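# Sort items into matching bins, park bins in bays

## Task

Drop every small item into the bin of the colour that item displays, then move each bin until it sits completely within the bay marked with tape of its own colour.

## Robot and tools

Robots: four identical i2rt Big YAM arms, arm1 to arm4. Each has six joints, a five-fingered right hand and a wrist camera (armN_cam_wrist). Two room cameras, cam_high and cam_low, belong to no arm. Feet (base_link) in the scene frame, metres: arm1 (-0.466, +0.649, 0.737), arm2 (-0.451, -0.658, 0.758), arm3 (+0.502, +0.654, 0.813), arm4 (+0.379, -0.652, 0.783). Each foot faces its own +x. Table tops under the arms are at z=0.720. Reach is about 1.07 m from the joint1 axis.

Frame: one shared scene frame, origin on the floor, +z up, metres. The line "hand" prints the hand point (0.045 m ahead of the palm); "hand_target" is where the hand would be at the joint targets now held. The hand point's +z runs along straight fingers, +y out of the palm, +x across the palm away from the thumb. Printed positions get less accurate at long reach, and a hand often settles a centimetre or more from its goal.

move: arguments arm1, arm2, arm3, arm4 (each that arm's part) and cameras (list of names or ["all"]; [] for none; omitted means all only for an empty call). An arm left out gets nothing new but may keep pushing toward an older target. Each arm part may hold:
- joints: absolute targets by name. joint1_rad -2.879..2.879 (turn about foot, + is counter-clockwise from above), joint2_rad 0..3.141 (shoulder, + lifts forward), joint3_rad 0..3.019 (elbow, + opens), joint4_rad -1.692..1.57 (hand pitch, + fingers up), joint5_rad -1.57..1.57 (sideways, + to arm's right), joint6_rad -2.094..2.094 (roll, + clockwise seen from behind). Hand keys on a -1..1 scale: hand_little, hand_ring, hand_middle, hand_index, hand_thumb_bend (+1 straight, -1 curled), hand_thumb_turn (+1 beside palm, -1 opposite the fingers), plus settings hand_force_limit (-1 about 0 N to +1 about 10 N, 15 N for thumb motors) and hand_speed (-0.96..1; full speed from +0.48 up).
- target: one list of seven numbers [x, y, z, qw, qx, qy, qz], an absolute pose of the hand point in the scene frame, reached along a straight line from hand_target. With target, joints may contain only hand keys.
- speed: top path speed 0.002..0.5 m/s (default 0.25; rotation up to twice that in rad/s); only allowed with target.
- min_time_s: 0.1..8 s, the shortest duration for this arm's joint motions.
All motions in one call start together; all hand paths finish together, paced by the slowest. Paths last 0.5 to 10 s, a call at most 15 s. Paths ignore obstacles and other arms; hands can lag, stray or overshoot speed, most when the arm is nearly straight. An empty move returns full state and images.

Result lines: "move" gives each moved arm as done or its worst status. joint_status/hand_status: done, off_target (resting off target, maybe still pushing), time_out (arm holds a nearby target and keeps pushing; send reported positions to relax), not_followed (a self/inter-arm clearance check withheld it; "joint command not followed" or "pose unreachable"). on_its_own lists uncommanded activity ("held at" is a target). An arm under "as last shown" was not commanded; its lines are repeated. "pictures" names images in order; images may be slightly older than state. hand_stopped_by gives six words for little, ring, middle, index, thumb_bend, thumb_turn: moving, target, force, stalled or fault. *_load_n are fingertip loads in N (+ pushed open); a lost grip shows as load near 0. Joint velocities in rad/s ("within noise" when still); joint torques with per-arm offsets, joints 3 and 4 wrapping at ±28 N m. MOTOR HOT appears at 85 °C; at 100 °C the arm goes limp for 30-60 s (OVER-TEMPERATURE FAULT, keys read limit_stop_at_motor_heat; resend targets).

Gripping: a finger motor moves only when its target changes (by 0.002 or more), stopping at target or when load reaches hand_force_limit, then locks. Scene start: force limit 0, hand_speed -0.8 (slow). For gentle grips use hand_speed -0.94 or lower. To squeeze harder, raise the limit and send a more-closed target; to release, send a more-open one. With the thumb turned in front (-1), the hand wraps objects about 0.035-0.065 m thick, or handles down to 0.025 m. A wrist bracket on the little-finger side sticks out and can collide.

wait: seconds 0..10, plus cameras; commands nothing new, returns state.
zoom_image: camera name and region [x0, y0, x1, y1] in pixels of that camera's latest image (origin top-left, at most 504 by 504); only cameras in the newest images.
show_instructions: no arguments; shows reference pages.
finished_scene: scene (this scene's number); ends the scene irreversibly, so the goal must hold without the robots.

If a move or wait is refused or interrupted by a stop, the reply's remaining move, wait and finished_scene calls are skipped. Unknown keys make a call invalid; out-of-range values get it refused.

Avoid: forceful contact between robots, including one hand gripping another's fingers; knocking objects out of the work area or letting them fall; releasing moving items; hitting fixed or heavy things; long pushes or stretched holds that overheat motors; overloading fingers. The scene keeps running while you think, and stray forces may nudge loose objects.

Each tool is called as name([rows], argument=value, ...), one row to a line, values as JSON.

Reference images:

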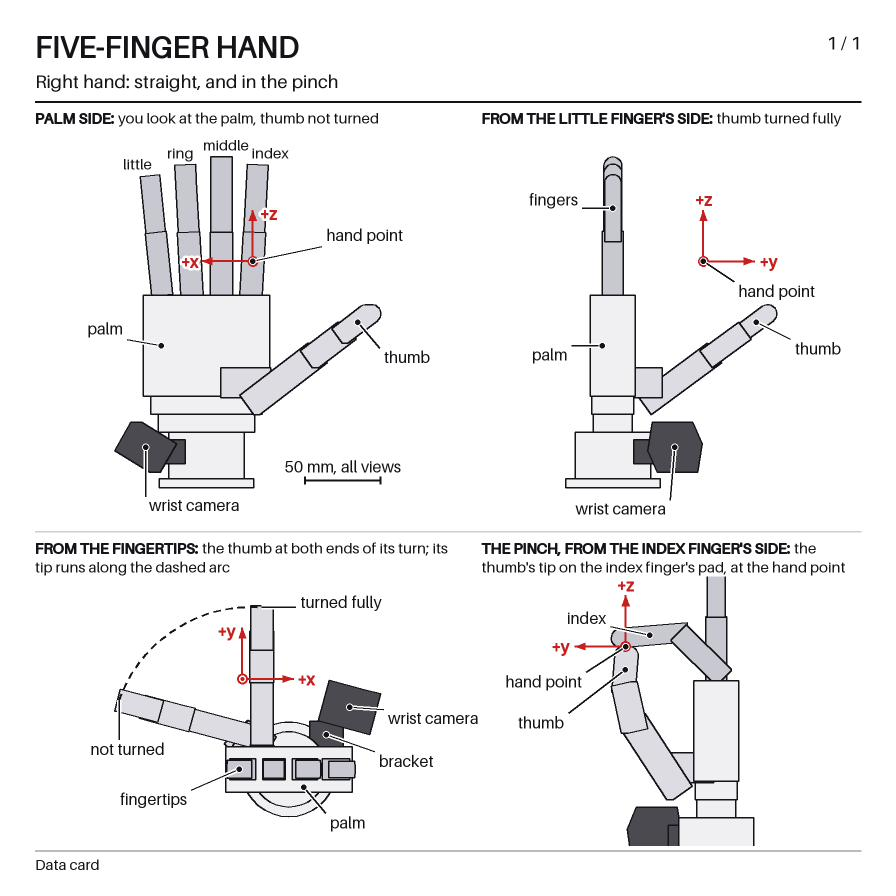

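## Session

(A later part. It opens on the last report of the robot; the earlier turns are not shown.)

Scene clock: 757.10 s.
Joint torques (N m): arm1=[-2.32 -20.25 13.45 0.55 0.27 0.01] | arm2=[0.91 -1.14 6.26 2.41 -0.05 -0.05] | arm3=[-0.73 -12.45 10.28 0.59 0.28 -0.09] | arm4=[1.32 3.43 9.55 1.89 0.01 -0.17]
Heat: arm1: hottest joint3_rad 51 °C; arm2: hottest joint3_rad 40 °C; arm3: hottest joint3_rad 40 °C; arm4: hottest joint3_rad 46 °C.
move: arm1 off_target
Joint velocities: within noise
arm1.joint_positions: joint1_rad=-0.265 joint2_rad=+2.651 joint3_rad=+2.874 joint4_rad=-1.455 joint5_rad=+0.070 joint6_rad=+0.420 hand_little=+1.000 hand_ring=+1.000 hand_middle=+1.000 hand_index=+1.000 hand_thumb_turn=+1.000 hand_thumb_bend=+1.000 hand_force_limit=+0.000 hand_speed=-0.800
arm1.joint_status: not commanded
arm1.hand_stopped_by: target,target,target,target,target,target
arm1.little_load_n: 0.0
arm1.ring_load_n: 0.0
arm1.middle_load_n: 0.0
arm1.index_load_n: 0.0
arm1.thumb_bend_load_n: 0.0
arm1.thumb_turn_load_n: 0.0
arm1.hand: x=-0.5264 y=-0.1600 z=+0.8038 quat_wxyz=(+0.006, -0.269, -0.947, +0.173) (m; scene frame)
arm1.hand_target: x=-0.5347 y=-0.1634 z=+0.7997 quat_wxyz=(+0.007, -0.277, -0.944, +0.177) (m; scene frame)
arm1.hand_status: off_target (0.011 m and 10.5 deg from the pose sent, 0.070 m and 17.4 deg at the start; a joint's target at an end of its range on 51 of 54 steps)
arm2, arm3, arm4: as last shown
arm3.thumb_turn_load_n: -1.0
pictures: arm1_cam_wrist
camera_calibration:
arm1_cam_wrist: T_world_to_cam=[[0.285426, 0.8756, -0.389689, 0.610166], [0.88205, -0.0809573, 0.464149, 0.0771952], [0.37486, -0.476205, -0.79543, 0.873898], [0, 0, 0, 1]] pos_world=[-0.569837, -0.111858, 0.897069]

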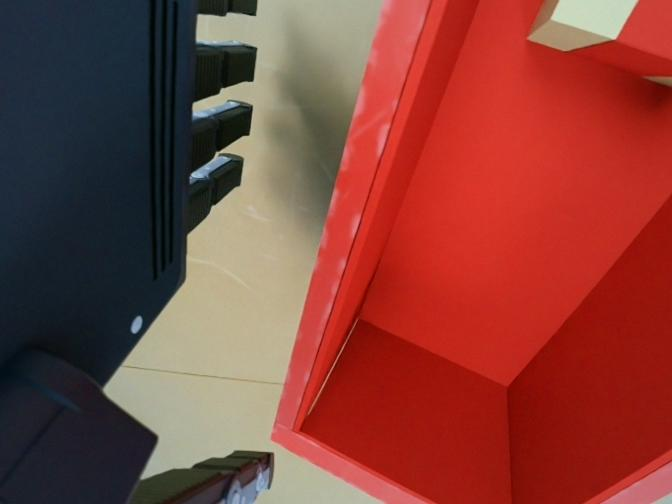

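move(arm1={"target":[-0.432,0.1425,0.795,-0.0174,0.1986,0.9762,-0.0854],"speed":0.12}, cameras=["arm1_cam_wrist","cam_high","cam_low"])

zoom_image(camera="cam_high", region=[150, 180, 370, 320])

Scene clock: 767.90 s.
Joint torques (N m): arm1=[-1.08 -14.1 6.94 1.24 0.13 -0.1] | arm2=[1.14 -1.67 6.23 2.51 -0.03 -0.02] | arm3=[-0.67 -12.45 10.25 0.59 0.28 -0.09] | arm4=[1.32 3.96 9.59 2.06 0.02 -0.15]
Heat: arm1: hottest joint3_rad 51 °C; arm2: hottest joint3_rad 40 °C; arm3: hottest joint3_rad 40 °C; arm4: hottest joint3_rad 46 °C.
move: arm1 done
Joint velocities: within noise
arm1.joint_positions: joint1_rad=-0.159 joint2_rad=+1.769 joint3_rad=+1.349 joint4_rad=-0.998 joint5_rad=+0.070 joint6_rad=+0.397 hand_little=+1.000 hand_ring=+1.000 hand_middle=+1.000 hand_index=+1.000 hand_thumb_turn=+1.000 hand_thumb_bend=+1.000 hand_force_limit=+0.000 hand_speed=-0.800
arm1.joint_status: not commanded
arm1.hand_stopped_by: target,target,target,target,target,target
arm1.little_load_n: 0.0
arm1.ring_load_n: 0.0
arm1.middle_load_n: 0.0
arm1.index_load_n: 0.0
arm1.thumb_bend_load_n: 0.0
arm1.thumb_turn_load_n: 0.0
arm1.hand: x=-0.4367 y=+0.1387 z=+0.7974 quat_wxyz=(+0.017, -0.207, -0.975, +0.083) (m; scene frame)
arm1.hand_target: x=-0.4320 y=+0.1426 z=+0.7950 quat_wxyz=(+0.017, -0.199, -0.976, +0.085) (m; scene frame)
arm1.hand_status: done (0.006 m and 1.0 deg from the pose sent, 0.317 m and 13.4 deg at the start)
arm2, arm3, arm4: as last shown
arm2.middle_load_n: -0.5
arm3.index_load_n: 5.0
arm3.thumb_turn_load_n: -1.5
pictures: arm1_cam_wrist, cam_high, cam_low
camera_calibration:
arm1_cam_wrist: T_world_to_cam=[[0.168534, 0.96176, -0.215905, 0.118945], [0.887661, -0.0528556, 0.457454, 0.0291111], [0.428549, -0.268747, -0.862625, 1.0256], [0, 0, 0, 1]] pos_world=[-0.485406, 0.162769, 0.897071]

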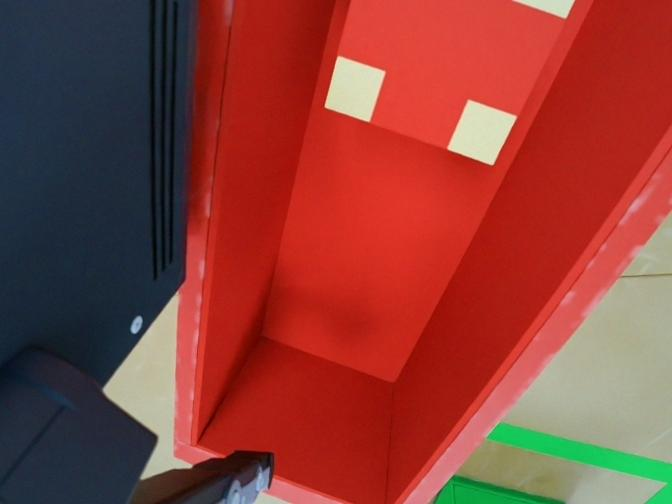

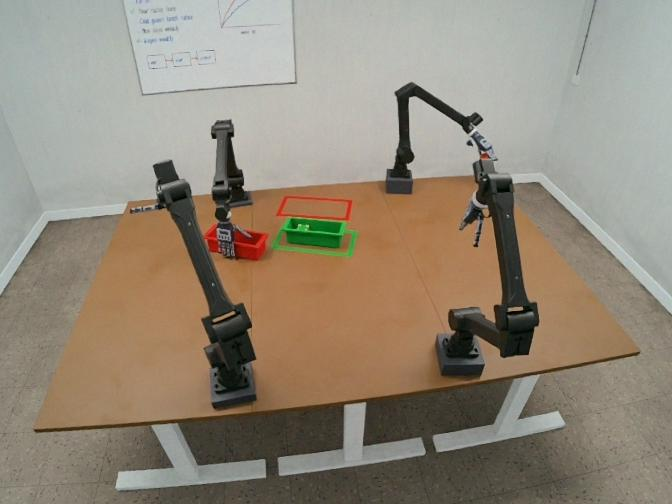

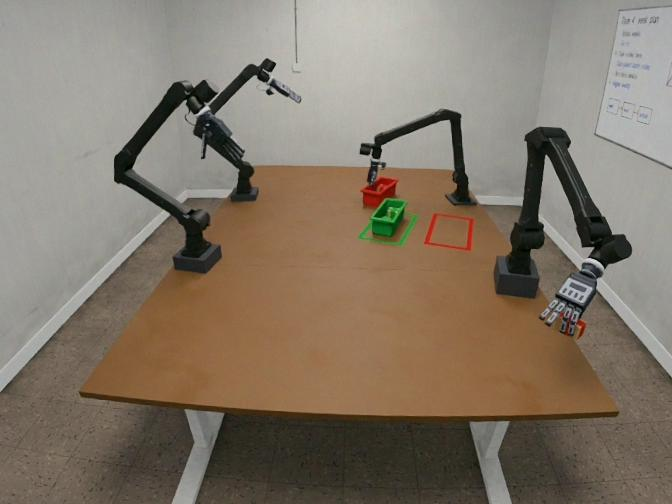

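Scaled by 2.291.

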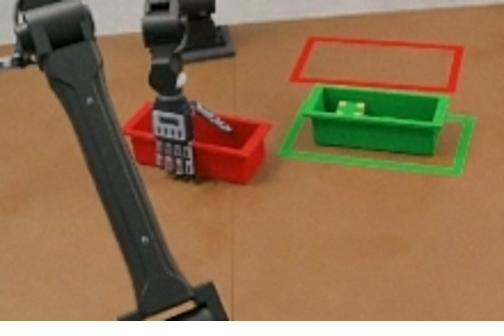

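move(arm1={"target":[-0.350,0.403,0.795,-0.0114,0.1300,0.9877,-0.0864],"speed":0.12}, cameras=["arm1_cam_wrist","cam_high","cam_low"])

zoom_image(camera="cam_high", region=[190, 160, 390, 290])

Scene clock: 796.23 s.
Joint torques (N m): arm1=[-0.56 -3.66 7.2 -0.02 0.22 0.08] | arm2=[1.14 -0.91 6.26 2.37 -0.05 -0.03] | arm3=[-0.73 -12.51 10.28 0.58 0.28 -0.08] | arm4=[1.67 3.96 9.78 1.7 0.04 -0.19]
Heat: arm1: hottest joint3_rad 46 °C; arm2: hottest joint3_rad 40 °C; arm3: hottest joint3_rad 40 °C; arm4: hottest joint3_rad 46 °C.
move: arm1 off_target
Joint velocities: within noise
arm1.joint_positions: joint1_rad=+0.144 joint2_rad=+1.146 joint3_rad=+0.686 joint4_rad=-0.946 joint5_rad=+0.094 joint6_rad=+0.542 hand_little=+1.000 hand_ring=+1.000 hand_middle=+1.000 hand_index=+1.000 hand_thumb_turn=+1.000 hand_thumb_bend=+1.000 hand_force_limit=+0.000 hand_speed=-0.800
arm1.joint_status: not commanded
arm1.hand_stopped_by: target,target,target,target,target,target
arm1.little_load_n: 0.0
arm1.ring_load_n: 0.0
arm1.middle_load_n: 0.0
arm1.index_load_n: 0.0
arm1.thumb_bend_load_n: 0.0
arm1.thumb_turn_load_n: 0.0
arm1.hand: x=-0.3503 y=+0.3921 z=+0.7977 quat_wxyz=(+0.007, -0.131, -0.987, +0.096) (m; scene frame)
arm1.hand_target: x=-0.3501 y=+0.4027 z=+0.7949 quat_wxyz=(+0.011, -0.130, -0.988, +0.086) (m; scene frame)
arm1.hand_status: off_target (0.011 m and 1.2 deg from the pose sent, 0.278 m and 9.0 deg at the start)
arm2: as last shown
arm2.middle_load_n: 0.0
arm3.joint_positions: joint1_rad=+1.889 joint2_rad=+1.439 joint3_rad=+0.894 joint4_rad=-0.270 joint5_rad=+0.836 joint6_rad=+0.667 hand_little=+1.000 hand_ring=+1.000 hand_middle=+0.113 hand_index=+0.105 hand_thumb_turn=-1.000 hand_thumb_bend=+0.585 hand_force_limit=-0.100 hand_speed=-0.920
arm3.joint_status: not commanded
arm3.hand_stopped_by: target,target,force,force,force,target
arm3.little_load_n: 0.0
arm3.ring_load_n: 0.0
arm3.middle_load_n: 4.5
arm3.index_load_n: 5.0
arm3.thumb_bend_load_n: 8.5
arm3.thumb_turn_load_n: -1.5
arm3.hand: x=+1.0283 y=+0.6072 z=+0.9232 quat_wxyz=(-0.163, +0.283, -0.819, +0.472) (m; scene frame)
arm3.hand_target: x=+1.0298 y=+0.6000 z=+0.9299 quat_wxyz=(-0.161, +0.279, -0.820, +0.473) (m; scene frame)
arm3.hand_status: not commanded
arm4.joint_positions: joint1_rad=+0.107 joint2_rad=+0.615 joint3_rad=+1.339 joint4_rad=-1.622 joint5_rad=+0.064 joint6_rad=-1.148 hand_little=+1.000 hand_ring=+1.000 hand_middle=+1.000 hand_index=+1.000 hand_thumb_turn=+1.000 hand_thumb_bend=+1.000 hand_force_limit=+0.000 hand_speed=-0.800
arm4.joint_status: not commanded
arm4.hand_stopped_by: target,target,target,target,target,target
arm4.little_load_n: 0.0
arm4.ring_load_n: 0.0
arm4.middle_load_n: 0.0
arm4.index_load_n: 0.0
arm4.thumb_bend_load_n: 0.0
arm4.thumb_turn_load_n: 0.0
arm4.hand: x=+0.4431 y=-0.4930 z=+1.1995 quat_wxyz=(-0.254, +0.812, +0.481, +0.211) (m; scene frame)
arm4.hand_target: x=+0.4431 y=-0.4933 z=+1.2063 quat_wxyz=(-0.261, +0.810, +0.479, +0.216) (m; scene frame)
arm4.hand_status: not commanded
pictures: arm1_cam_wrist, cam_high, cam_low
camera_calibration:
arm1_cam_wrist: T_world_to_cam=[[0.0190815, 0.970874, -0.238828, -0.176924], [0.883427, 0.0954833, 0.458737, -0.0950076], [0.46818, -0.219741, -0.855875, 1.04626], [0, 0, 0, 1]] pos_world=[-0.40253, 0.410749, 0.896798]

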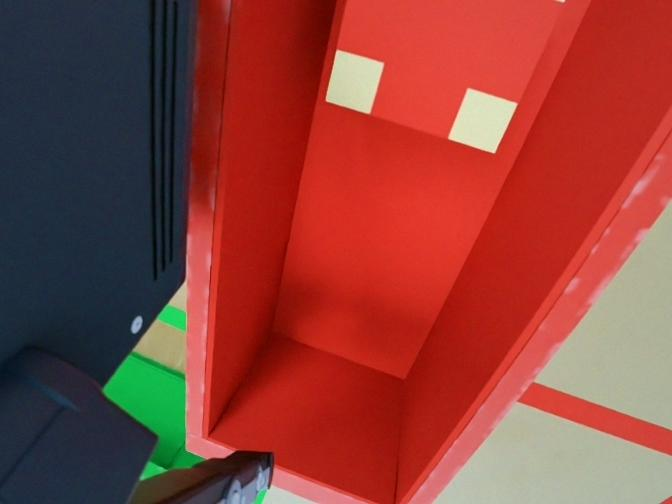

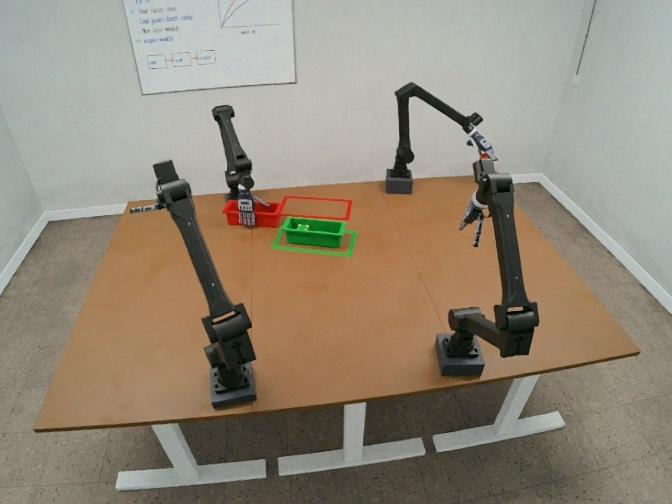

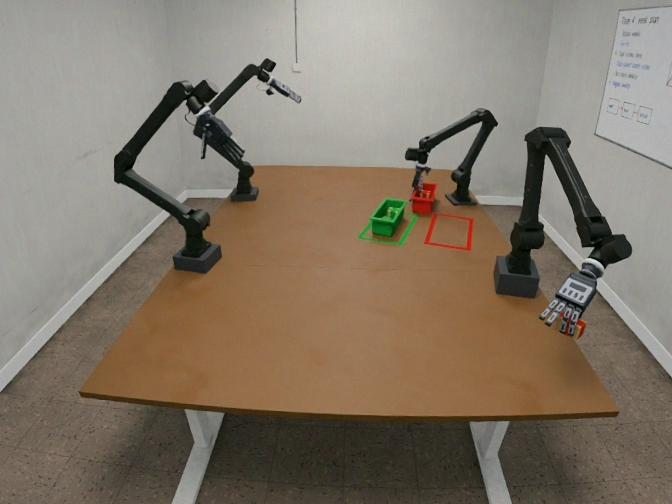

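Scaled by 2.520.

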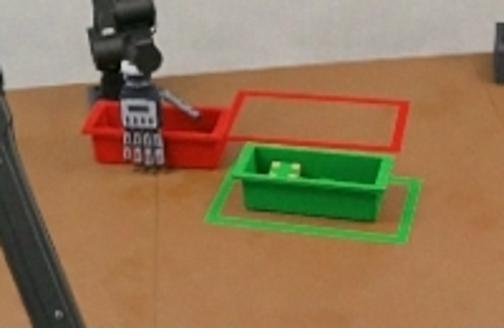

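move(arm1={"target":[-0.36,0.36,0.93,0,-0.1305,-0.9914,0],"speed":0.25})

move(arm1={"target":[-0.62,0.515,0.91,0,-0.6088,0.7933,0],"speed":0.25}, cameras=["arm1_cam_wrist","cam_high","cam_low"])

Scene clock: 815.90 s.
Joint torques (N m): arm1=[-2.96 -4.84 12.77 -0.25 -0.09 -0.11] | arm2=[1.67 -1.08 6.35 2.44 -0.1 -0.02] | arm3=[-0.73 -12.57 10.28 0.58 0.28 -0.09] | arm4=[1.9 3.72 9.44 1.84 0.02 -0.17]
Heat: arm1: hottest joint3_rad 45 °C; arm2: hottest joint3_rad 39 °C; arm3: hottest joint3_rad 41 °C; arm4: hottest joint3_rad 46 °C.
move: arm1 off_target
Joint velocities: within noise
arm1.joint_positions: joint1_rad=+0.050 joint2_rad=+1.238 joint3_rad=+1.061 joint4_rad=-1.424 joint5_rad=+0.007 joint6_rad=+0.454 hand_little=+1.000 hand_ring=+1.000 hand_middle=+1.000 hand_index=+1.000 hand_thumb_turn=+1.000 hand_thumb_bend=+1.000 hand_force_limit=+0.000 hand_speed=-0.800
arm1.joint_status: not commanded
arm1.hand_stopped_by: target,target,target,target,target,target
arm1.little_load_n: 0.0
arm1.ring_load_n: 0.0
arm1.middle_load_n: 0.0
arm1.index_load_n: 0.0
arm1.thumb_bend_load_n: 0.0
arm1.thumb_turn_load_n: 0.0
arm1.hand: x=-0.3602 y=+0.3755 z=+0.9150 quat_wxyz=(+0.006, -0.130, -0.991, -0.011) (m; scene frame)
arm1.hand_target: x=-0.3601 y=+0.3606 z=+0.9297 quat_wxyz=(+0.000, -0.131, -0.991, +0.000) (m; scene frame)
arm1.hand_status: off_target (0.022 m and 1.4 deg from the pose sent, 0.137 m and 11.0 deg at the start)
arm2, arm3, arm4: as last shown
arm2.thumb_bend_load_n: -0.5
arm2.thumb_turn_load_n: -0.5
arm3.middle_load_n: 5.0
arm3.index_load_n: 4.5
pictures: none

Scene clock: 820.23 s.
Joint torques (N m): arm1=[-2.37 -1.32 7.79 -0.23 -0.04 -0.04] | arm2=[1.44 -1.32 6.2 2.37 -0.05 -0.03] | arm3=[-0.73 -12.51 10.28 0.59 0.28 -0.09] | arm4=[1.49 3.78 9.62 1.84 0 -0.13]
Heat: arm1: hottest joint3_rad 45 °C; arm2: hottest joint3_rad 39 °C; arm3: hottest joint3_rad 41 °C; arm4: hottest joint3_rad 46 °C.
move: arm1 done
Joint velocities: within noise
arm1.joint_positions: joint1_rad=-0.643 joint2_rad=+0.869 joint3_rad=+0.818 joint4_rad=-1.503 joint5_rad=+0.010 joint6_rad=-1.811 hand_little=+1.000 hand_ring=+1.000 hand_middle=+1.000 hand_index=+1.000 hand_thumb_turn=+1.000 hand_thumb_bend=+1.000 hand_force_limit=+0.000 hand_speed=-0.800
arm1.joint_status: not commanded
arm1.hand_stopped_by: target,target,target,target,target,target
arm1.little_load_n: 0.0
arm1.ring_load_n: 0.0
arm1.middle_load_n: 0.0
arm1.index_load_n: 0.0
arm1.thumb_bend_load_n: 0.0
arm1.thumb_turn_load_n: 0.0
arm1.hand: x=-0.6223 y=+0.5073 z=+0.9132 quat_wxyz=(+0.009, +0.610, -0.793, +0.002) (m; scene frame)
arm1.hand_target: x=-0.6200 y=+0.5148 z=+0.9100 quat_wxyz=(+0.000, +0.609, -0.793, +0.000) (m; scene frame)
arm1.hand_status: done (0.009 m and 1.1 deg from the pose sent, 0.295 m and 89.9 deg at the start)
arm2, arm3, arm4: as last shown
arm2.index_load_n: -0.5
arm2.thumb_bend_load_n: 0.0
arm3.middle_load_n: 4.5
arm3.index_load_n: 5.0
pictures: arm1_cam_wrist, cam_high, cam_low
camera_calibration:
arm1_cam_wrist: T_world_to_cam=[[-0.99901, 0.0197198, -0.0398732, -0.588681], [-0.00233632, 0.87187, 0.489731, -0.892002], [0.0444217, 0.48934, -0.870961, 0.688187], [0, 0, 0, 1]] pos_world=[-0.620753, 0.452562, 1.01275]

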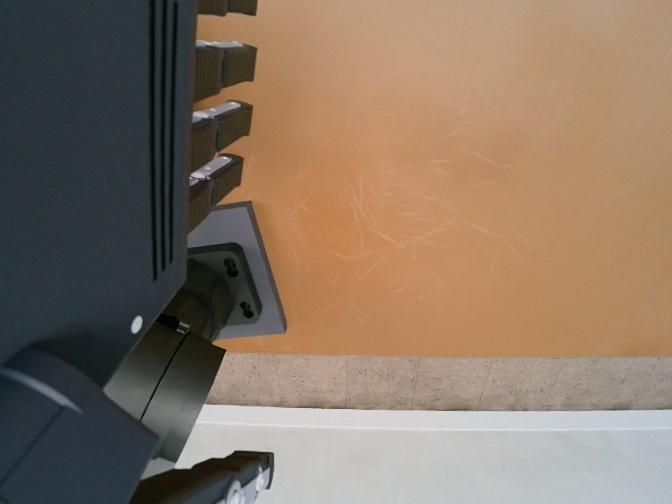

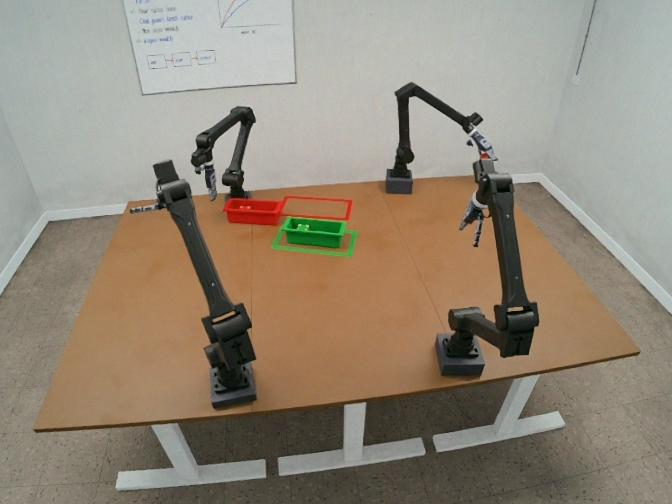

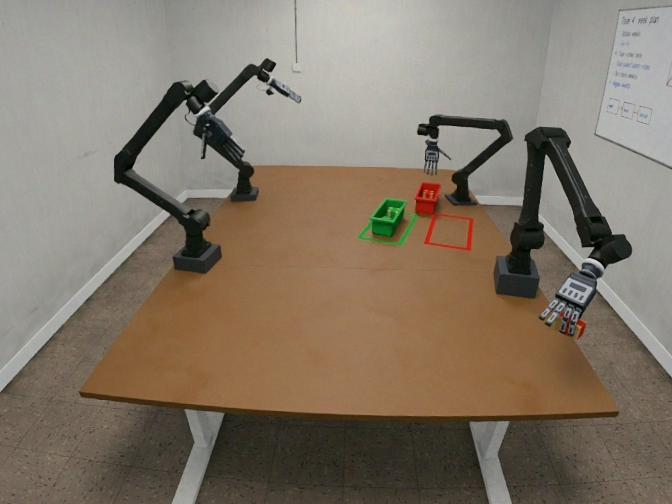

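zoom_image(camera="cam_high", region=[190, 160, 390, 290])

Scaled by 2.520.

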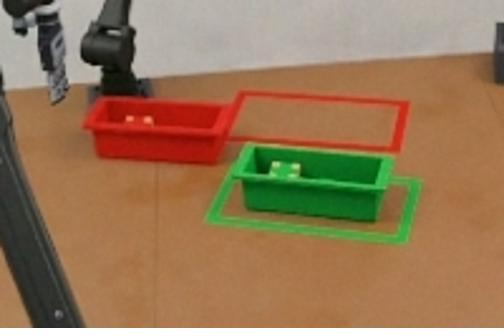

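move(arm3={"joints":{"joint1_rad":-0.95,"joint2_rad":1.5,"joint3_rad":1.05,"joint4_rad":-0.05,"joint5_rad":0.5,"joint6_rad":0.35},"min_time_s":4})

move(arm3={"target":[-0.28,0.42,0.95,0.4550,-0.6498,-0.4986,0.3492],"speed":0.25}, cameras=["arm3_cam_wrist","cam_high"])

Scene clock: 889.77 s.
Joint torques (N m): arm1=[-2.43 -1.32 7.87 -0.05 0.01 -0.05] | arm2=[1.32 -1.38 6.23 2.39 0 -0.05] | arm3=[-0.03 -11.69 13.83 2.25 0.09 -0.08] | arm4=[1.61 3.78 9.57 1.94 0 -0.17]
Heat: arm1: hottest joint3_rad 41 °C; arm2: hottest joint3_rad 39 °C; arm3: hottest joint3_rad 41 °C; arm4: hottest joint3_rad 46 °C.
move: arm3 done
Joint velocities: within noise
arm1, arm2, arm4: as last shown
arm1.hand_target: x=-0.6199 y=+0.5148 z=+0.9100 quat_wxyz=(+0.000, +0.609, -0.793, +0.000) (m; scene frame)
arm2.index_load_n: 0.0
arm2.thumb_turn_load_n: 0.0
arm3.joint_positions: joint1_rad=-0.947 joint2_rad=+1.480 joint3_rad=+1.006 joint4_rad=-0.072 joint5_rad=+0.503 joint6_rad=+0.357 hand_little=+1.000 hand_ring=+1.000 hand_middle=+0.113 hand_index=+0.105 hand_thumb_turn=-1.000 hand_thumb_bend=+0.585 hand_force_limit=-0.100 hand_speed=-0.920
arm3.joint_status: all done
arm3.hand_stopped_by: target,target,force,force,force,target
arm3.little_load_n: 0.0
arm3.ring_load_n: 0.0
arm3.middle_load_n: 4.5
arm3.index_load_n: 4.5
arm3.thumb_bend_load_n: 8.5
arm3.thumb_turn_load_n: -1.5
arm3.hand: x=-0.0659 y=+0.4556 z=+0.9759 quat_wxyz=(+0.390, -0.664, -0.531, +0.353) (m; scene frame)
arm3.hand_target: x=-0.0845 y=+0.4492 z=+0.9929 quat_wxyz=(+0.396, -0.659, -0.522, +0.371) (m; scene frame)
arm3.hand_status: not commanded
pictures: none

Scene clock: 891.60 s.
Joint torques (N m): arm1=[-2.49 -2.43 7.84 0.06 -0.04 -0.19] | arm2=[1.26 -1.2 6.24 2.28 -0.05 -0.04] | arm3=[-1.08 -20.13 14.02 1.01 0.31 -0.09] | arm4=[1.49 3.72 9.59 1.81 0.03 -0.14]
Heat: arm1: hottest joint3_rad 41 °C; arm2: hottest joint3_rad 39 °C; arm3: hottest joint3_rad 42 °C; arm4: hottest joint3_rad 46 °C.
move: arm3 off_target
Joint velocities: within noise
arm1, arm4: as last shown
arm2.joint_positions: joint1_rad=+0.290 joint2_rad=+0.804 joint3_rad=+1.503 joint4_rad=-1.312 joint5_rad=-0.011 joint6_rad=+0.491 hand_little=+1.000 hand_ring=+1.000 hand_middle=+1.000 hand_index=+1.000 hand_thumb_turn=+1.000 hand_thumb_bend=+1.000 hand_force_limit=+0.000 hand_speed=-0.800
arm2.joint_status: not commanded
arm2.hand_stopped_by: target,target,target,target,target,target
arm2.little_load_n: 0.0
arm2.ring_load_n: 0.0
arm2.middle_load_n: 0.0
arm2.index_load_n: 0.0
arm2.thumb_bend_load_n: 0.0
arm2.thumb_turn_load_n: 0.0
arm2.hand: x=-0.6250 y=-0.4118 z=+1.2693 quat_wxyz=(-0.418, +0.886, -0.034, -0.198) (m; scene frame)
arm2.hand_target: x=-0.6286 y=-0.4129 z=+1.2719 quat_wxyz=(-0.421, +0.883, -0.033, -0.206) (m; scene frame)
arm2.hand_status: not commanded
arm3.joint_positions: joint1_rad=-0.974 joint2_rad=+1.994 joint3_rad=+1.565 joint4_rad=-0.012 joint5_rad=+0.583 joint6_rad=+0.270 hand_little=+1.000 hand_ring=+1.000 hand_middle=+0.113 hand_index=+0.105 hand_thumb_turn=-1.000 hand_thumb_bend=+0.585 hand_force_limit=-0.100 hand_speed=-0.920
arm3.joint_status: not commanded
arm3.hand_stopped_by: target,target,force,force,force,target
arm3.little_load_n: 0.0
arm3.ring_load_n: 0.0
arm3.middle_load_n: 4.5
arm3.index_load_n: 5.0
arm3.thumb_bend_load_n: 8.5
arm3.thumb_turn_load_n: -1.5
arm3.hand: x=-0.2649 y=+0.4126 z=+0.9488 quat_wxyz=(+0.450, -0.648, -0.503, +0.354) (m; scene frame)
arm3.hand_target: x=-0.2791 y=+0.4202 z=+0.9501 quat_wxyz=(+0.455, -0.650, -0.499, +0.350) (m; scene frame)
arm3.hand_status: off_target (0.017 m and 1.0 deg from the pose sent, 0.219 m and 8.5 deg at the start)
pictures: arm3_cam_wrist, cam_high
camera_calibration:
arm3_cam_wrist: T_world_to_cam=[[0.356799, 0.231368, -0.905076, 0.86097], [0.361179, -0.927669, -0.0947599, 0.570948], [-0.861536, -0.293084, -0.414557, 0.399932], [0, 0, 0, 1]] pos_world=[-0.168852, 0.447664, 0.999141]

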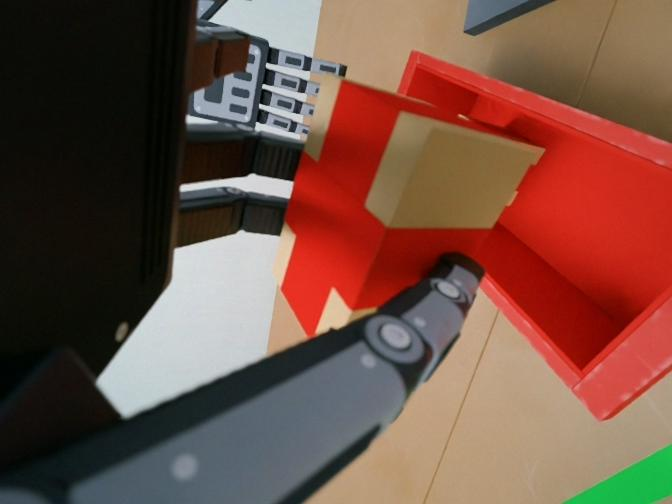

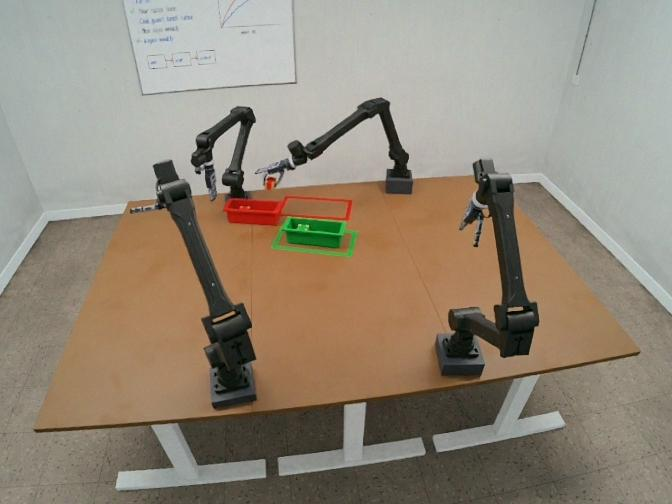

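move(arm3={"target":[-0.322,0.424,0.86,0.4550,-0.6498,-0.4986,0.3492],"speed":0.15}, cameras=["arm3_cam_wrist","cam_high","cam_low"])

zoom_image(camera="cam_high", region=[190, 140, 350, 240])

zoom_image(camera="cam_low", region=[370, 130, 490, 230])

Scene clock: 905.83 s.
Joint torques (N m): arm1=[-1.79 -0.79 7.88 -0.03 0.01 -0.12] | arm2=[1.44 -1.2 6.23 2.4 -0.03 -0.05] | arm3=[-0.97 -22.77 13.33 2.21 0.05 -0.09] | arm4=[1.9 4.07 9.5 1.99 0.03 -0.12]
Heat: arm1: hottest joint3_rad 41 °C; arm2: hottest joint3_rad 39 °C; arm3: hottest joint3_rad 43 °C; arm4: hottest joint3_rad 46 °C.
move: arm3 off_target
Joint velocities: within noise
arm1, arm2, arm4: as last shown
arm1.thumb_bend_load_n: -0.5
arm2.thumb_turn_load_n: -0.5
arm3.joint_positions: joint1_rad=-1.000 joint2_rad=+2.197 joint3_rad=+1.649 joint4_rad=+0.077 joint5_rad=+0.568 joint6_rad=+0.258 hand_little=+1.000 hand_ring=+1.000 hand_middle=+0.113 hand_index=+0.105 hand_thumb_turn=-1.000 hand_thumb_bend=+0.585 hand_force_limit=-0.100 hand_speed=-0.920
arm3.joint_status: not commanded
arm3.hand_stopped_by: target,target,force,force,force,target
arm3.little_load_n: 0.0
arm3.ring_load_n: 0.0
arm3.middle_load_n: 4.5
arm3.index_load_n: 4.5
arm3.thumb_bend_load_n: 8.5
arm3.thumb_turn_load_n: -1.0
arm3.hand: x=-0.3025 y=+0.4199 z=+0.8512 quat_wxyz=(+0.448, -0.652, -0.511, +0.337) (m; scene frame)
arm3.hand_target: x=-0.3206 y=+0.4245 z=+0.8604 quat_wxyz=(+0.455, -0.650, -0.499, +0.349) (m; scene frame)
arm3.hand_status: off_target (0.022 m and 2.2 deg from the pose sent, 0.106 m and 1.0 deg at the start)
arm4.index_load_n: -0.5
pictures: arm3_cam_wrist, cam_high, cam_low
camera_calibration:
arm3_cam_wrist: T_world_to_cam=[[0.38903, 0.242744, -0.888668, 0.77529], [0.356529, -0.929159, -0.0977275, 0.583839], [-0.849436, -0.278817, -0.448016, 0.355434], [0, 0, 0, 1]] pos_world=[-0.207848, 0.453383, 0.905273]

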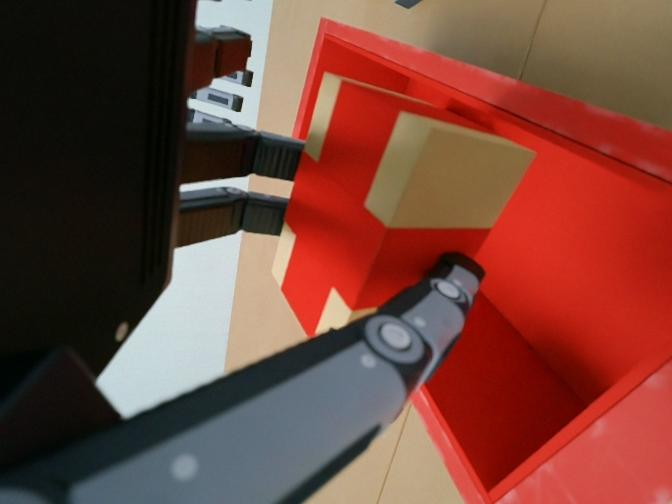

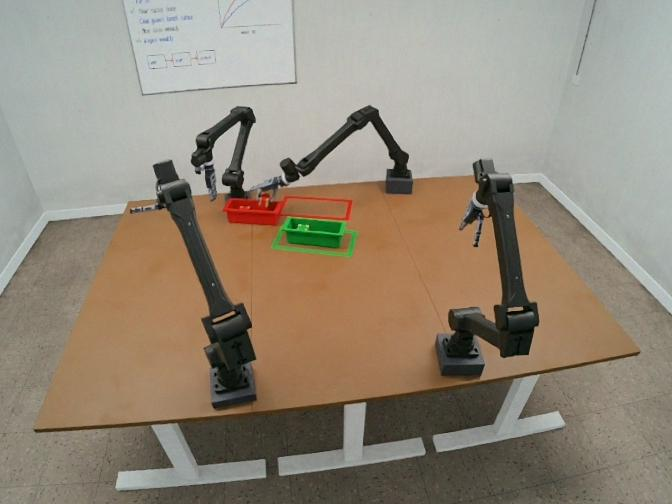

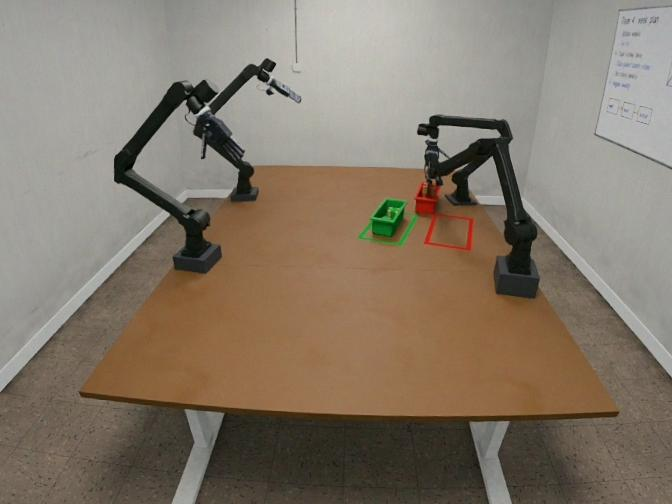

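Scaled by 3.150.

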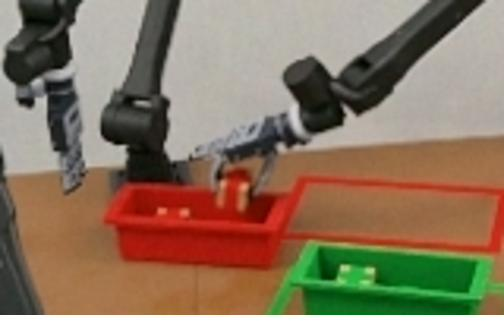

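Scaled by 4.200.

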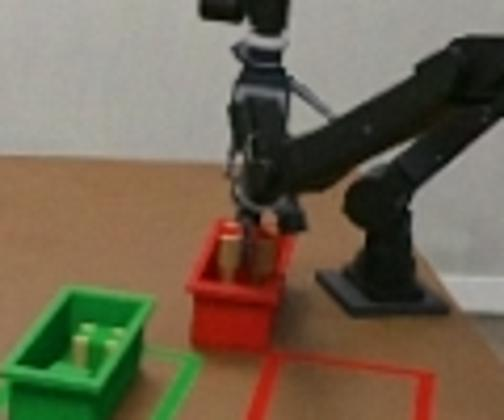

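move(arm3={"target":[-0.327,0.421,0.785,0.4550,-0.6498,-0.4986,0.3492],"speed":0.12}, cameras=["arm3_cam_wrist","cam_high","cam_low"])

zoom_image(camera="cam_high", region=[190, 140, 350, 240])

zoom_image(camera="cam_low", region=[370, 130, 490, 230])

Scene clock: 911.97 s.
Joint torques (N m): arm1=[-2.67 -0.73 7.76 0.05 -0.01 -0.17] | arm2=[1.2 -1.44 6.28 2.51 -0.05 -0.05] | arm3=[-0.79 -22.77 12.63 2.18 0.1 -0.05] | arm4=[1.61 3.49 9.47 1.84 0.02 -0.18]
Heat: arm1: hottest joint3_rad 41 °C; arm2: hottest joint3_rad 39 °C; arm3: hottest joint3_rad 44 °C; arm4: hottest joint3_rad 46 °C.
move: arm3 off_target
Joint velocities: within noise
arm1, arm2, arm4: as last shown
arm1.thumb_bend_load_n: 0.0
arm3.joint_positions: joint1_rad=-1.000 joint2_rad=+2.317 joint3_rad=+1.660 joint4_rad=+0.195 joint5_rad=+0.569 joint6_rad=+0.255 hand_little=+1.000 hand_ring=+1.000 hand_middle=+0.113 hand_index=+0.105 hand_thumb_turn=-1.000 hand_thumb_bend=+0.585 hand_force_limit=-0.100 hand_speed=-0.920
arm3.joint_status: not commanded
arm3.hand_stopped_by: target,target,force,force,force,target
arm3.little_load_n: 0.0
arm3.ring_load_n: 0.0
arm3.middle_load_n: 4.5
arm3.index_load_n: 4.5
arm3.thumb_bend_load_n: 8.5
arm3.thumb_turn_load_n: -1.0
arm3.hand: x=-0.3101 y=+0.4184 z=+0.7835 quat_wxyz=(+0.450, -0.651, -0.509, +0.339) (m; scene frame)
arm3.hand_target: x=-0.3258 y=+0.4214 z=+0.7853 quat_wxyz=(+0.455, -0.650, -0.499, +0.349) (m; scene frame)
arm3.hand_status: off_target (0.017 m and 1.8 deg from the pose sent, 0.071 m and 2.2 deg at the start)
arm4.index_load_n: 0.0
pictures: arm3_cam_wrist, cam_high, cam_low
camera_calibration:
arm3_cam_wrist: T_world_to_cam=[[0.382438, 0.242677, -0.891543, 0.718704], [0.355931, -0.929122, -0.100225, 0.580273], [-0.852675, -0.278998, -0.441708, 0.312369], [0, 0, 0, 1]] pos_world=[-0.215048, 0.451883, 0.836889]

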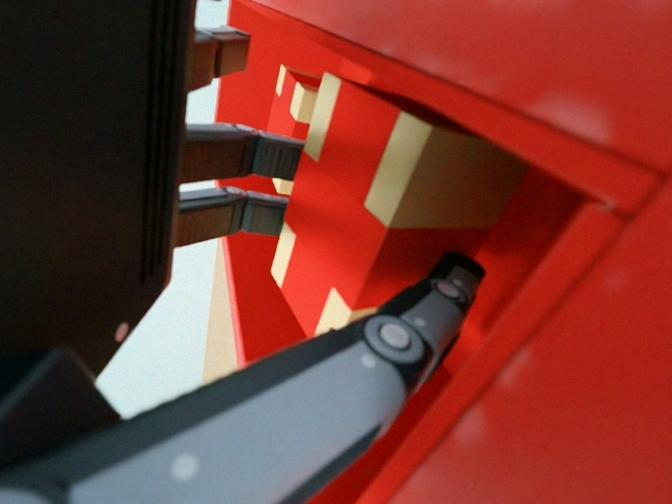

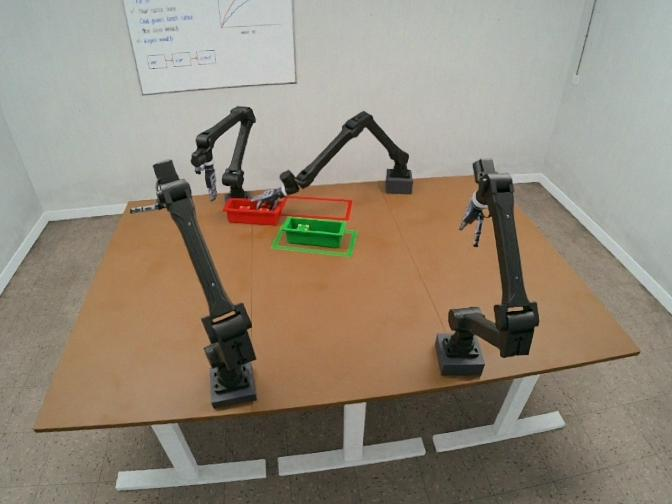

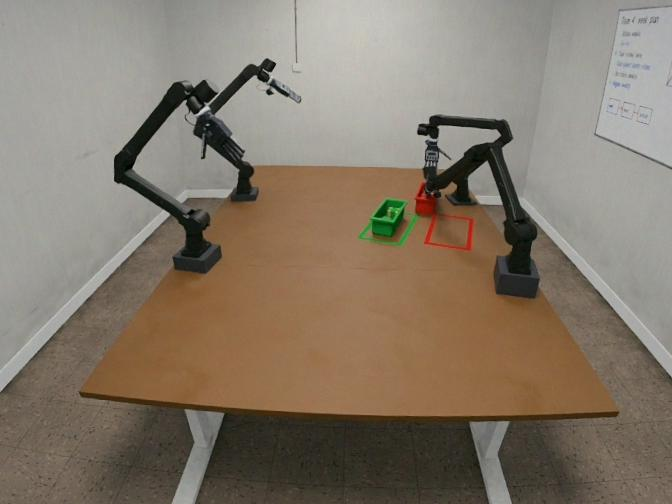

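Scaled by 3.150.

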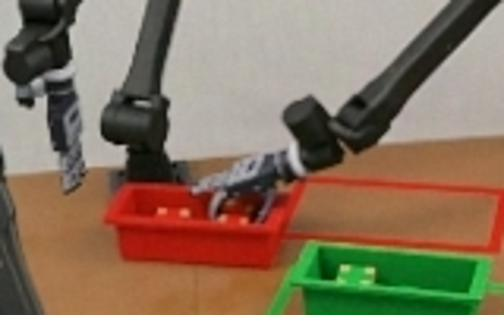

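Scaled by 4.200.

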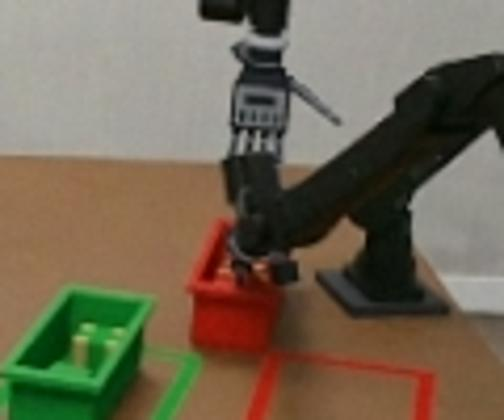

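move(arm3={"target":[-0.328,0.421,0.765,0.4550,-0.6498,-0.4986,0.3492],"speed":0.1})

move(arm3={"joints":{"hand_speed":-0.8,"hand_index":0.6,"hand_middle":0.6,"hand_thumb_bend":0.8}}, cameras=["arm3_cam_wrist","cam_high"])

zoom_image(camera="cam_high", region=[190, 140, 350, 240])

Scene clock: 917.17 s.
Joint torques (N m): arm1=[-2.43 -1.49 7.8 -0.14 -0.02 -0.13] | arm2=[1.32 -0.73 6.05 2.47 -0.07 -0.04] | arm3=[-0.79 -21.66 12.23 2.13 0.09 -0.04] | arm4=[1.32 3.66 9.43 1.78 -0.03 -0.16]
Heat: arm1: hottest joint3_rad 41 °C; arm2: hottest joint3_rad 39 °C; arm3: hottest joint3_rad 44 °C; arm4: hottest joint3_rad 46 °C.
move: arm3 off_target
Joint velocities: within noise
arm1, arm2, arm4: as last shown
arm1.ring_load_n: 0.5
arm2.index_load_n: -0.5
arm3.joint_positions: joint1_rad=-1.000 joint2_rad=+2.337 joint3_rad=+1.669 joint4_rad=+0.226 joint5_rad=+0.569 joint6_rad=+0.254 hand_little=+1.000 hand_ring=+1.000 hand_middle=+0.113 hand_index=+0.105 hand_thumb_turn=-1.000 hand_thumb_bend=+0.585 hand_force_limit=-0.100 hand_speed=-0.920
arm3.joint_status: not commanded
arm3.hand_stopped_by: target,target,force,force,force,target
arm3.little_load_n: 0.0
arm3.ring_load_n: 0.0
arm3.middle_load_n: 4.5
arm3.index_load_n: 5.0
arm3.thumb_bend_load_n: 8.5
arm3.thumb_turn_load_n: -1.5
arm3.hand: x=-0.3150 y=+0.4167 z=+0.7782 quat_wxyz=(+0.452, -0.649, -0.504, +0.347) (m; scene frame)
arm3.hand_target: x=-0.3266 y=+0.4214 z=+0.7655 quat_wxyz=(+0.455, -0.650, -0.499, +0.349) (m; scene frame)
arm3.hand_status: off_target (0.019 m and 0.7 deg from the pose sent, 0.026 m and 1.8 deg at the start)
pictures: none

Scene clock: 918.53 s.
Joint torques (N m): arm1=[-1.73 -1.49 7.83 0.05 0.01 -0.1] | arm2=[1.96 -1.32 6.09 2.37 -0.04 -0.04] | arm3=[-0.79 -21.77 12.21 2.13 0.09 -0.04] | arm4=[1.44 3.72 9.61 2 0.02 -0.13]
Heat: arm1: hottest joint3_rad 41 °C; arm2: hottest joint3_rad 39 °C; arm3: hottest joint3_rad 44 °C; arm4: hottest joint3_rad 47 °C.
move: arm3 done
Joint velocities: within noise
arm1, arm2: as last shown
arm1.ring_load_n: 0.0
arm1.middle_load_n: 0.5
arm2.index_load_n: 0.0
arm2.thumb_turn_load_n: 0.0
arm3.joint_positions: joint1_rad=-1.000 joint2_rad=+2.337 joint3_rad=+1.669 joint4_rad=+0.226 joint5_rad=+0.569 joint6_rad=+0.254 hand_little=+1.000 hand_ring=+1.000 hand_middle=+0.600 hand_index=+0.600 hand_thumb_turn=-1.000 hand_thumb_bend=+0.800 hand_force_limit=-0.100 hand_speed=-0.800
arm3.joint_status: all done
arm3.hand_stopped_by: target,target,target,target,target,target
arm3.little_load_n: 0.0
arm3.ring_load_n: 0.0
arm3.middle_load_n: 0.0
arm3.index_load_n: 0.0
arm3.thumb_bend_load_n: 0.0
arm3.thumb_turn_load_n: 0.0
arm3.hand: x=-0.3150 y=+0.4167 z=+0.7779 quat_wxyz=(+0.452, -0.649, -0.504, +0.347) (m; scene frame)
arm3.hand_target: x=-0.3266 y=+0.4214 z=+0.7652 quat_wxyz=(+0.455, -0.650, -0.499, +0.349) (m; scene frame)
arm3.hand_status: not commanded
arm4.joint_positions: joint1_rad=+0.107 joint2_rad=+0.615 joint3_rad=+1.339 joint4_rad=-1.622 joint5_rad=+0.064 joint6_rad=-1.148 hand_little=+1.000 hand_ring=+1.000 hand_middle=+1.000 hand_index=+1.000 hand_thumb_turn=+1.000 hand_thumb_bend=+1.000 hand_force_limit=+0.000 hand_speed=-0.800
arm4.joint_status: not commanded
arm4.hand_stopped_by: target,target,target,target,target,target
arm4.little_load_n: 0.0
arm4.ring_load_n: 0.5
arm4.middle_load_n: 0.0
arm4.index_load_n: 0.0
arm4.thumb_bend_load_n: 0.0
arm4.thumb_turn_load_n: 0.0
arm4.hand: x=+0.4431 y=-0.4930 z=+1.1995 quat_wxyz=(-0.254, +0.812, +0.481, +0.211) (m; scene frame)
arm4.hand_target: x=+0.4431 y=-0.4933 z=+1.2063 quat_wxyz=(-0.261, +0.810, +0.479, +0.216) (m; scene frame)
arm4.hand_status: not commanded
pictures: arm3_cam_wrist, cam_high
camera_calibration:
arm3_cam_wrist: T_world_to_cam=[[0.365897, 0.237516, -0.899837, 0.719412], [0.354646, -0.929514, -0.101141, 0.580292], [-0.860433, -0.282117, -0.42434, 0.290529], [0, 0, 0, 1]] pos_world=[-0.219048, 0.450481, 0.829327]

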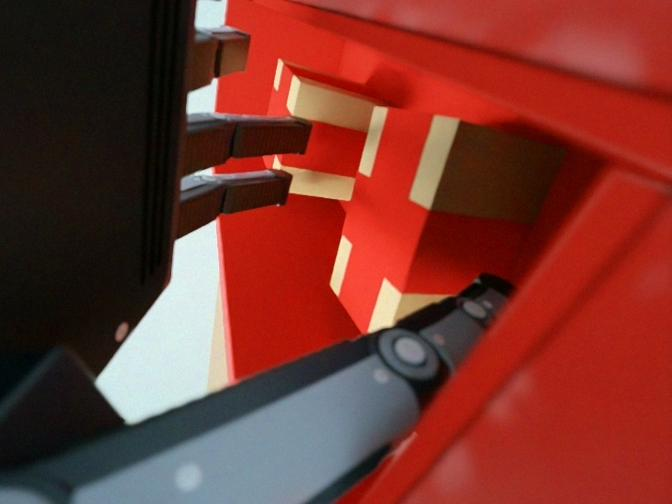

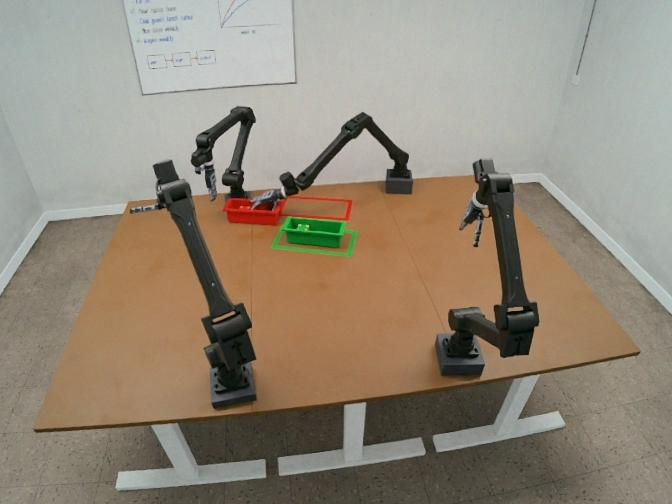

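Scaled by 3.150.

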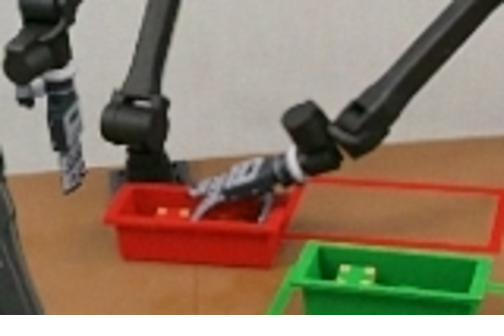

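move(arm3={"target":[-0.325,0.424,0.87,0.3967,-0.6870,-0.5272,0.3044],"speed":0.2,"joints":{"hand_speed":0.3,"hand_index":1,"hand_middle":1,"hand_thumb_bend":1}})

move(arm3={"target":[-0.255,0.410,0.87,0.3967,-0.6870,-0.5272,0.3044],"speed":0.2}, cameras=["arm3_cam_wrist","cam_high"])

zoom_image(camera="cam_high", region=[190, 140, 350, 240])

Scene clock: 936.83 s.
Joint torques (N m): arm1=[-2.37 -1.32 7.79 0.16 0 -0.13] | arm2=[0.97 -1.32 6.17 2.47 -0.01 -0.06] | arm3=[-1.03 -24.29 13.35 0.72 0.07 0.07] | arm4=[1.55 4.07 9.63 1.8 0.03 -0.17]
Heat: arm1: hottest joint3_rad 41 °C; arm2: hottest joint3_rad 39 °C; arm3: hottest joint3_rad 44 °C; arm4: hottest joint3_rad 47 °C.
move: arm3 off_target
Joint velocities: within noise
arm1, arm2, arm4: as last shown
arm1.middle_load_n: 0.0
arm2.thumb_turn_load_n: -0.5
arm3.joint_positions: joint1_rad=-1.021 joint2_rad=+2.216 joint3_rad=+1.829 joint4_rad=-0.226 joint5_rad=+0.499 joint6_rad=+0.328 hand_little=+1.000 hand_ring=+1.000 hand_middle=+1.000 hand_index=+1.000 hand_thumb_turn=-1.000 hand_thumb_bend=+1.000 hand_force_limit=-0.100 hand_speed=+0.300
arm3.joint_status: all done
arm3.hand_stopped_by: target,target,target,target,target,target
arm3.little_load_n: 0.0
arm3.ring_load_n: 0.0
arm3.middle_load_n: 0.0
arm3.index_load_n: 0.0
arm3.thumb_bend_load_n: 0.0
arm3.thumb_turn_load_n: 0.0
arm3.hand: x=-0.3148 y=+0.4168 z=+0.8723 quat_wxyz=(+0.398, -0.681, -0.533, +0.306) (m; scene frame)
arm3.hand_target: x=-0.3244 y=+0.4241 z=+0.8701 quat_wxyz=(+0.397, -0.687, -0.527, +0.305) (m; scene frame)
arm3.hand_status: off_target (0.013 m and 1.0 deg from the pose sent, 0.093 m and 9.5 deg at the start)
arm4.little_load_n: 0.5
arm4.ring_load_n: 0.0
pictures: none

Scene clock: 938.20 s.
Joint torques (N m): arm1=[-2.32 -1.2 7.91 -0.1 0.01 -0.15] | arm2=[1.08 -0.97 6.2 2.39 -0.03 -0.05] | arm3=[0.97 -23.18 9.33 2.04 0.34 0.07] | arm4=[2.02 4.07 9.74 2.03 0.01 -0.13]
Heat: arm1: hottest joint3_rad 41 °C; arm2: hottest joint3_rad 39 °C; arm3: hottest joint3_rad 44 °C; arm4: hottest joint3_rad 47 °C.
move: arm3 done
Joint velocities: within noise
arm1.joint_positions: joint1_rad=-0.643 joint2_rad=+0.869 joint3_rad=+0.818 joint4_rad=-1.503 joint5_rad=+0.010 joint6_rad=-1.811 hand_little=+1.000 hand_ring=+1.000 hand_middle=+1.000 hand_index=+1.000 hand_thumb_turn=+1.000 hand_thumb_bend=+1.000 hand_force_limit=+0.000 hand_speed=-0.800
arm1.joint_status: not commanded
arm1.hand_stopped_by: target,target,target,target,target,target
arm1.little_load_n: 0.0
arm1.ring_load_n: 0.0
arm1.middle_load_n: 0.0
arm1.index_load_n: 0.0
arm1.thumb_bend_load_n: 0.0
arm1.thumb_turn_load_n: 0.0
arm1.hand: x=-0.6223 y=+0.5073 z=+0.9132 quat_wxyz=(+0.009, +0.610, -0.793, +0.002) (m; scene frame)
arm1.hand_target: x=-0.6199 y=+0.5148 z=+0.9100 quat_wxyz=(+0.000, +0.609, -0.793, +0.000) (m; scene frame)
arm1.hand_status: not commanded
arm2, arm4: as last shown
arm2.thumb_turn_load_n: 0.0
arm3.joint_positions: joint1_rad=-0.990 joint2_rad=+2.087 joint3_rad=+1.607 joint4_rad=-0.171 joint5_rad=+0.535 joint6_rad=+0.365 hand_little=+1.000 hand_ring=+1.000 hand_middle=+1.000 hand_index=+1.000 hand_thumb_turn=-1.000 hand_thumb_bend=+1.000 hand_force_limit=-0.100 hand_speed=+0.300
arm3.joint_status: not commanded
arm3.hand_stopped_by: target,target,target,target,target,target
arm3.little_load_n: 0.0
arm3.ring_load_n: 0.0
arm3.middle_load_n: 0.0
arm3.index_load_n: 0.0
arm3.thumb_bend_load_n: 0.5
arm3.thumb_turn_load_n: 0.0
arm3.hand: x=-0.2548 y=+0.4175 z=+0.8682 quat_wxyz=(+0.396, -0.688, -0.531, +0.295) (m; scene frame)
arm3.hand_target: x=-0.2550 y=+0.4101 z=+0.8700 quat_wxyz=(+0.397, -0.687, -0.527, +0.304) (m; scene frame)
arm3.hand_status: done (0.008 m and 1.1 deg from the pose sent, 0.060 m and 1.0 deg at the start)
arm4.little_load_n: 0.0
pictures: arm3_cam_wrist, cam_high
camera_calibration:
arm3_cam_wrist: T_world_to_cam=[[0.520342, 0.199937, -0.830223, 0.773008], [0.35323, -0.935528, -0.00391038, 0.486574], [-0.777479, -0.291225, -0.557418, 0.521415], [0, 0, 0, 1]] pos_world=[-0.168711, 0.4525, 0.934317]

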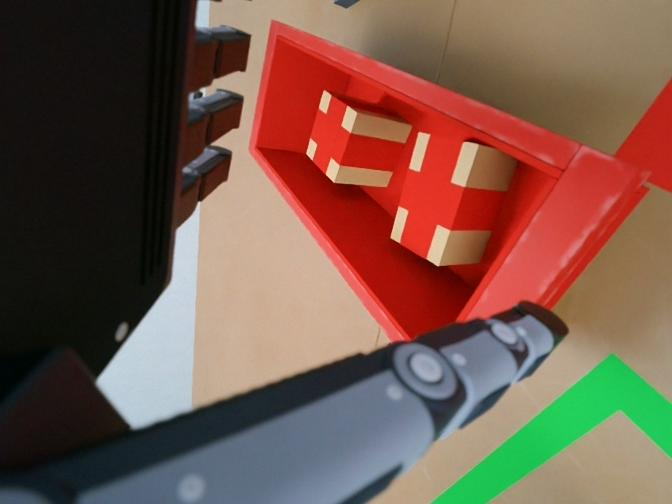

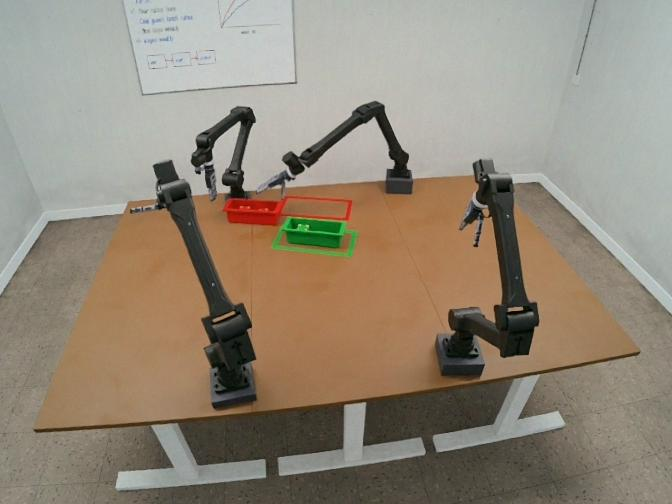

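Scaled by 3.150.

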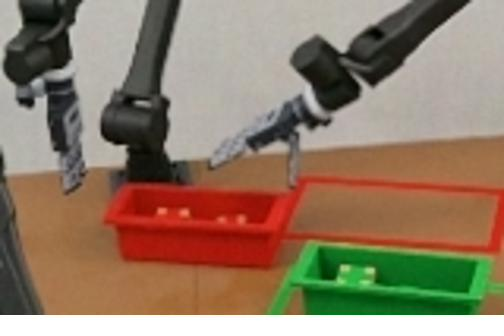

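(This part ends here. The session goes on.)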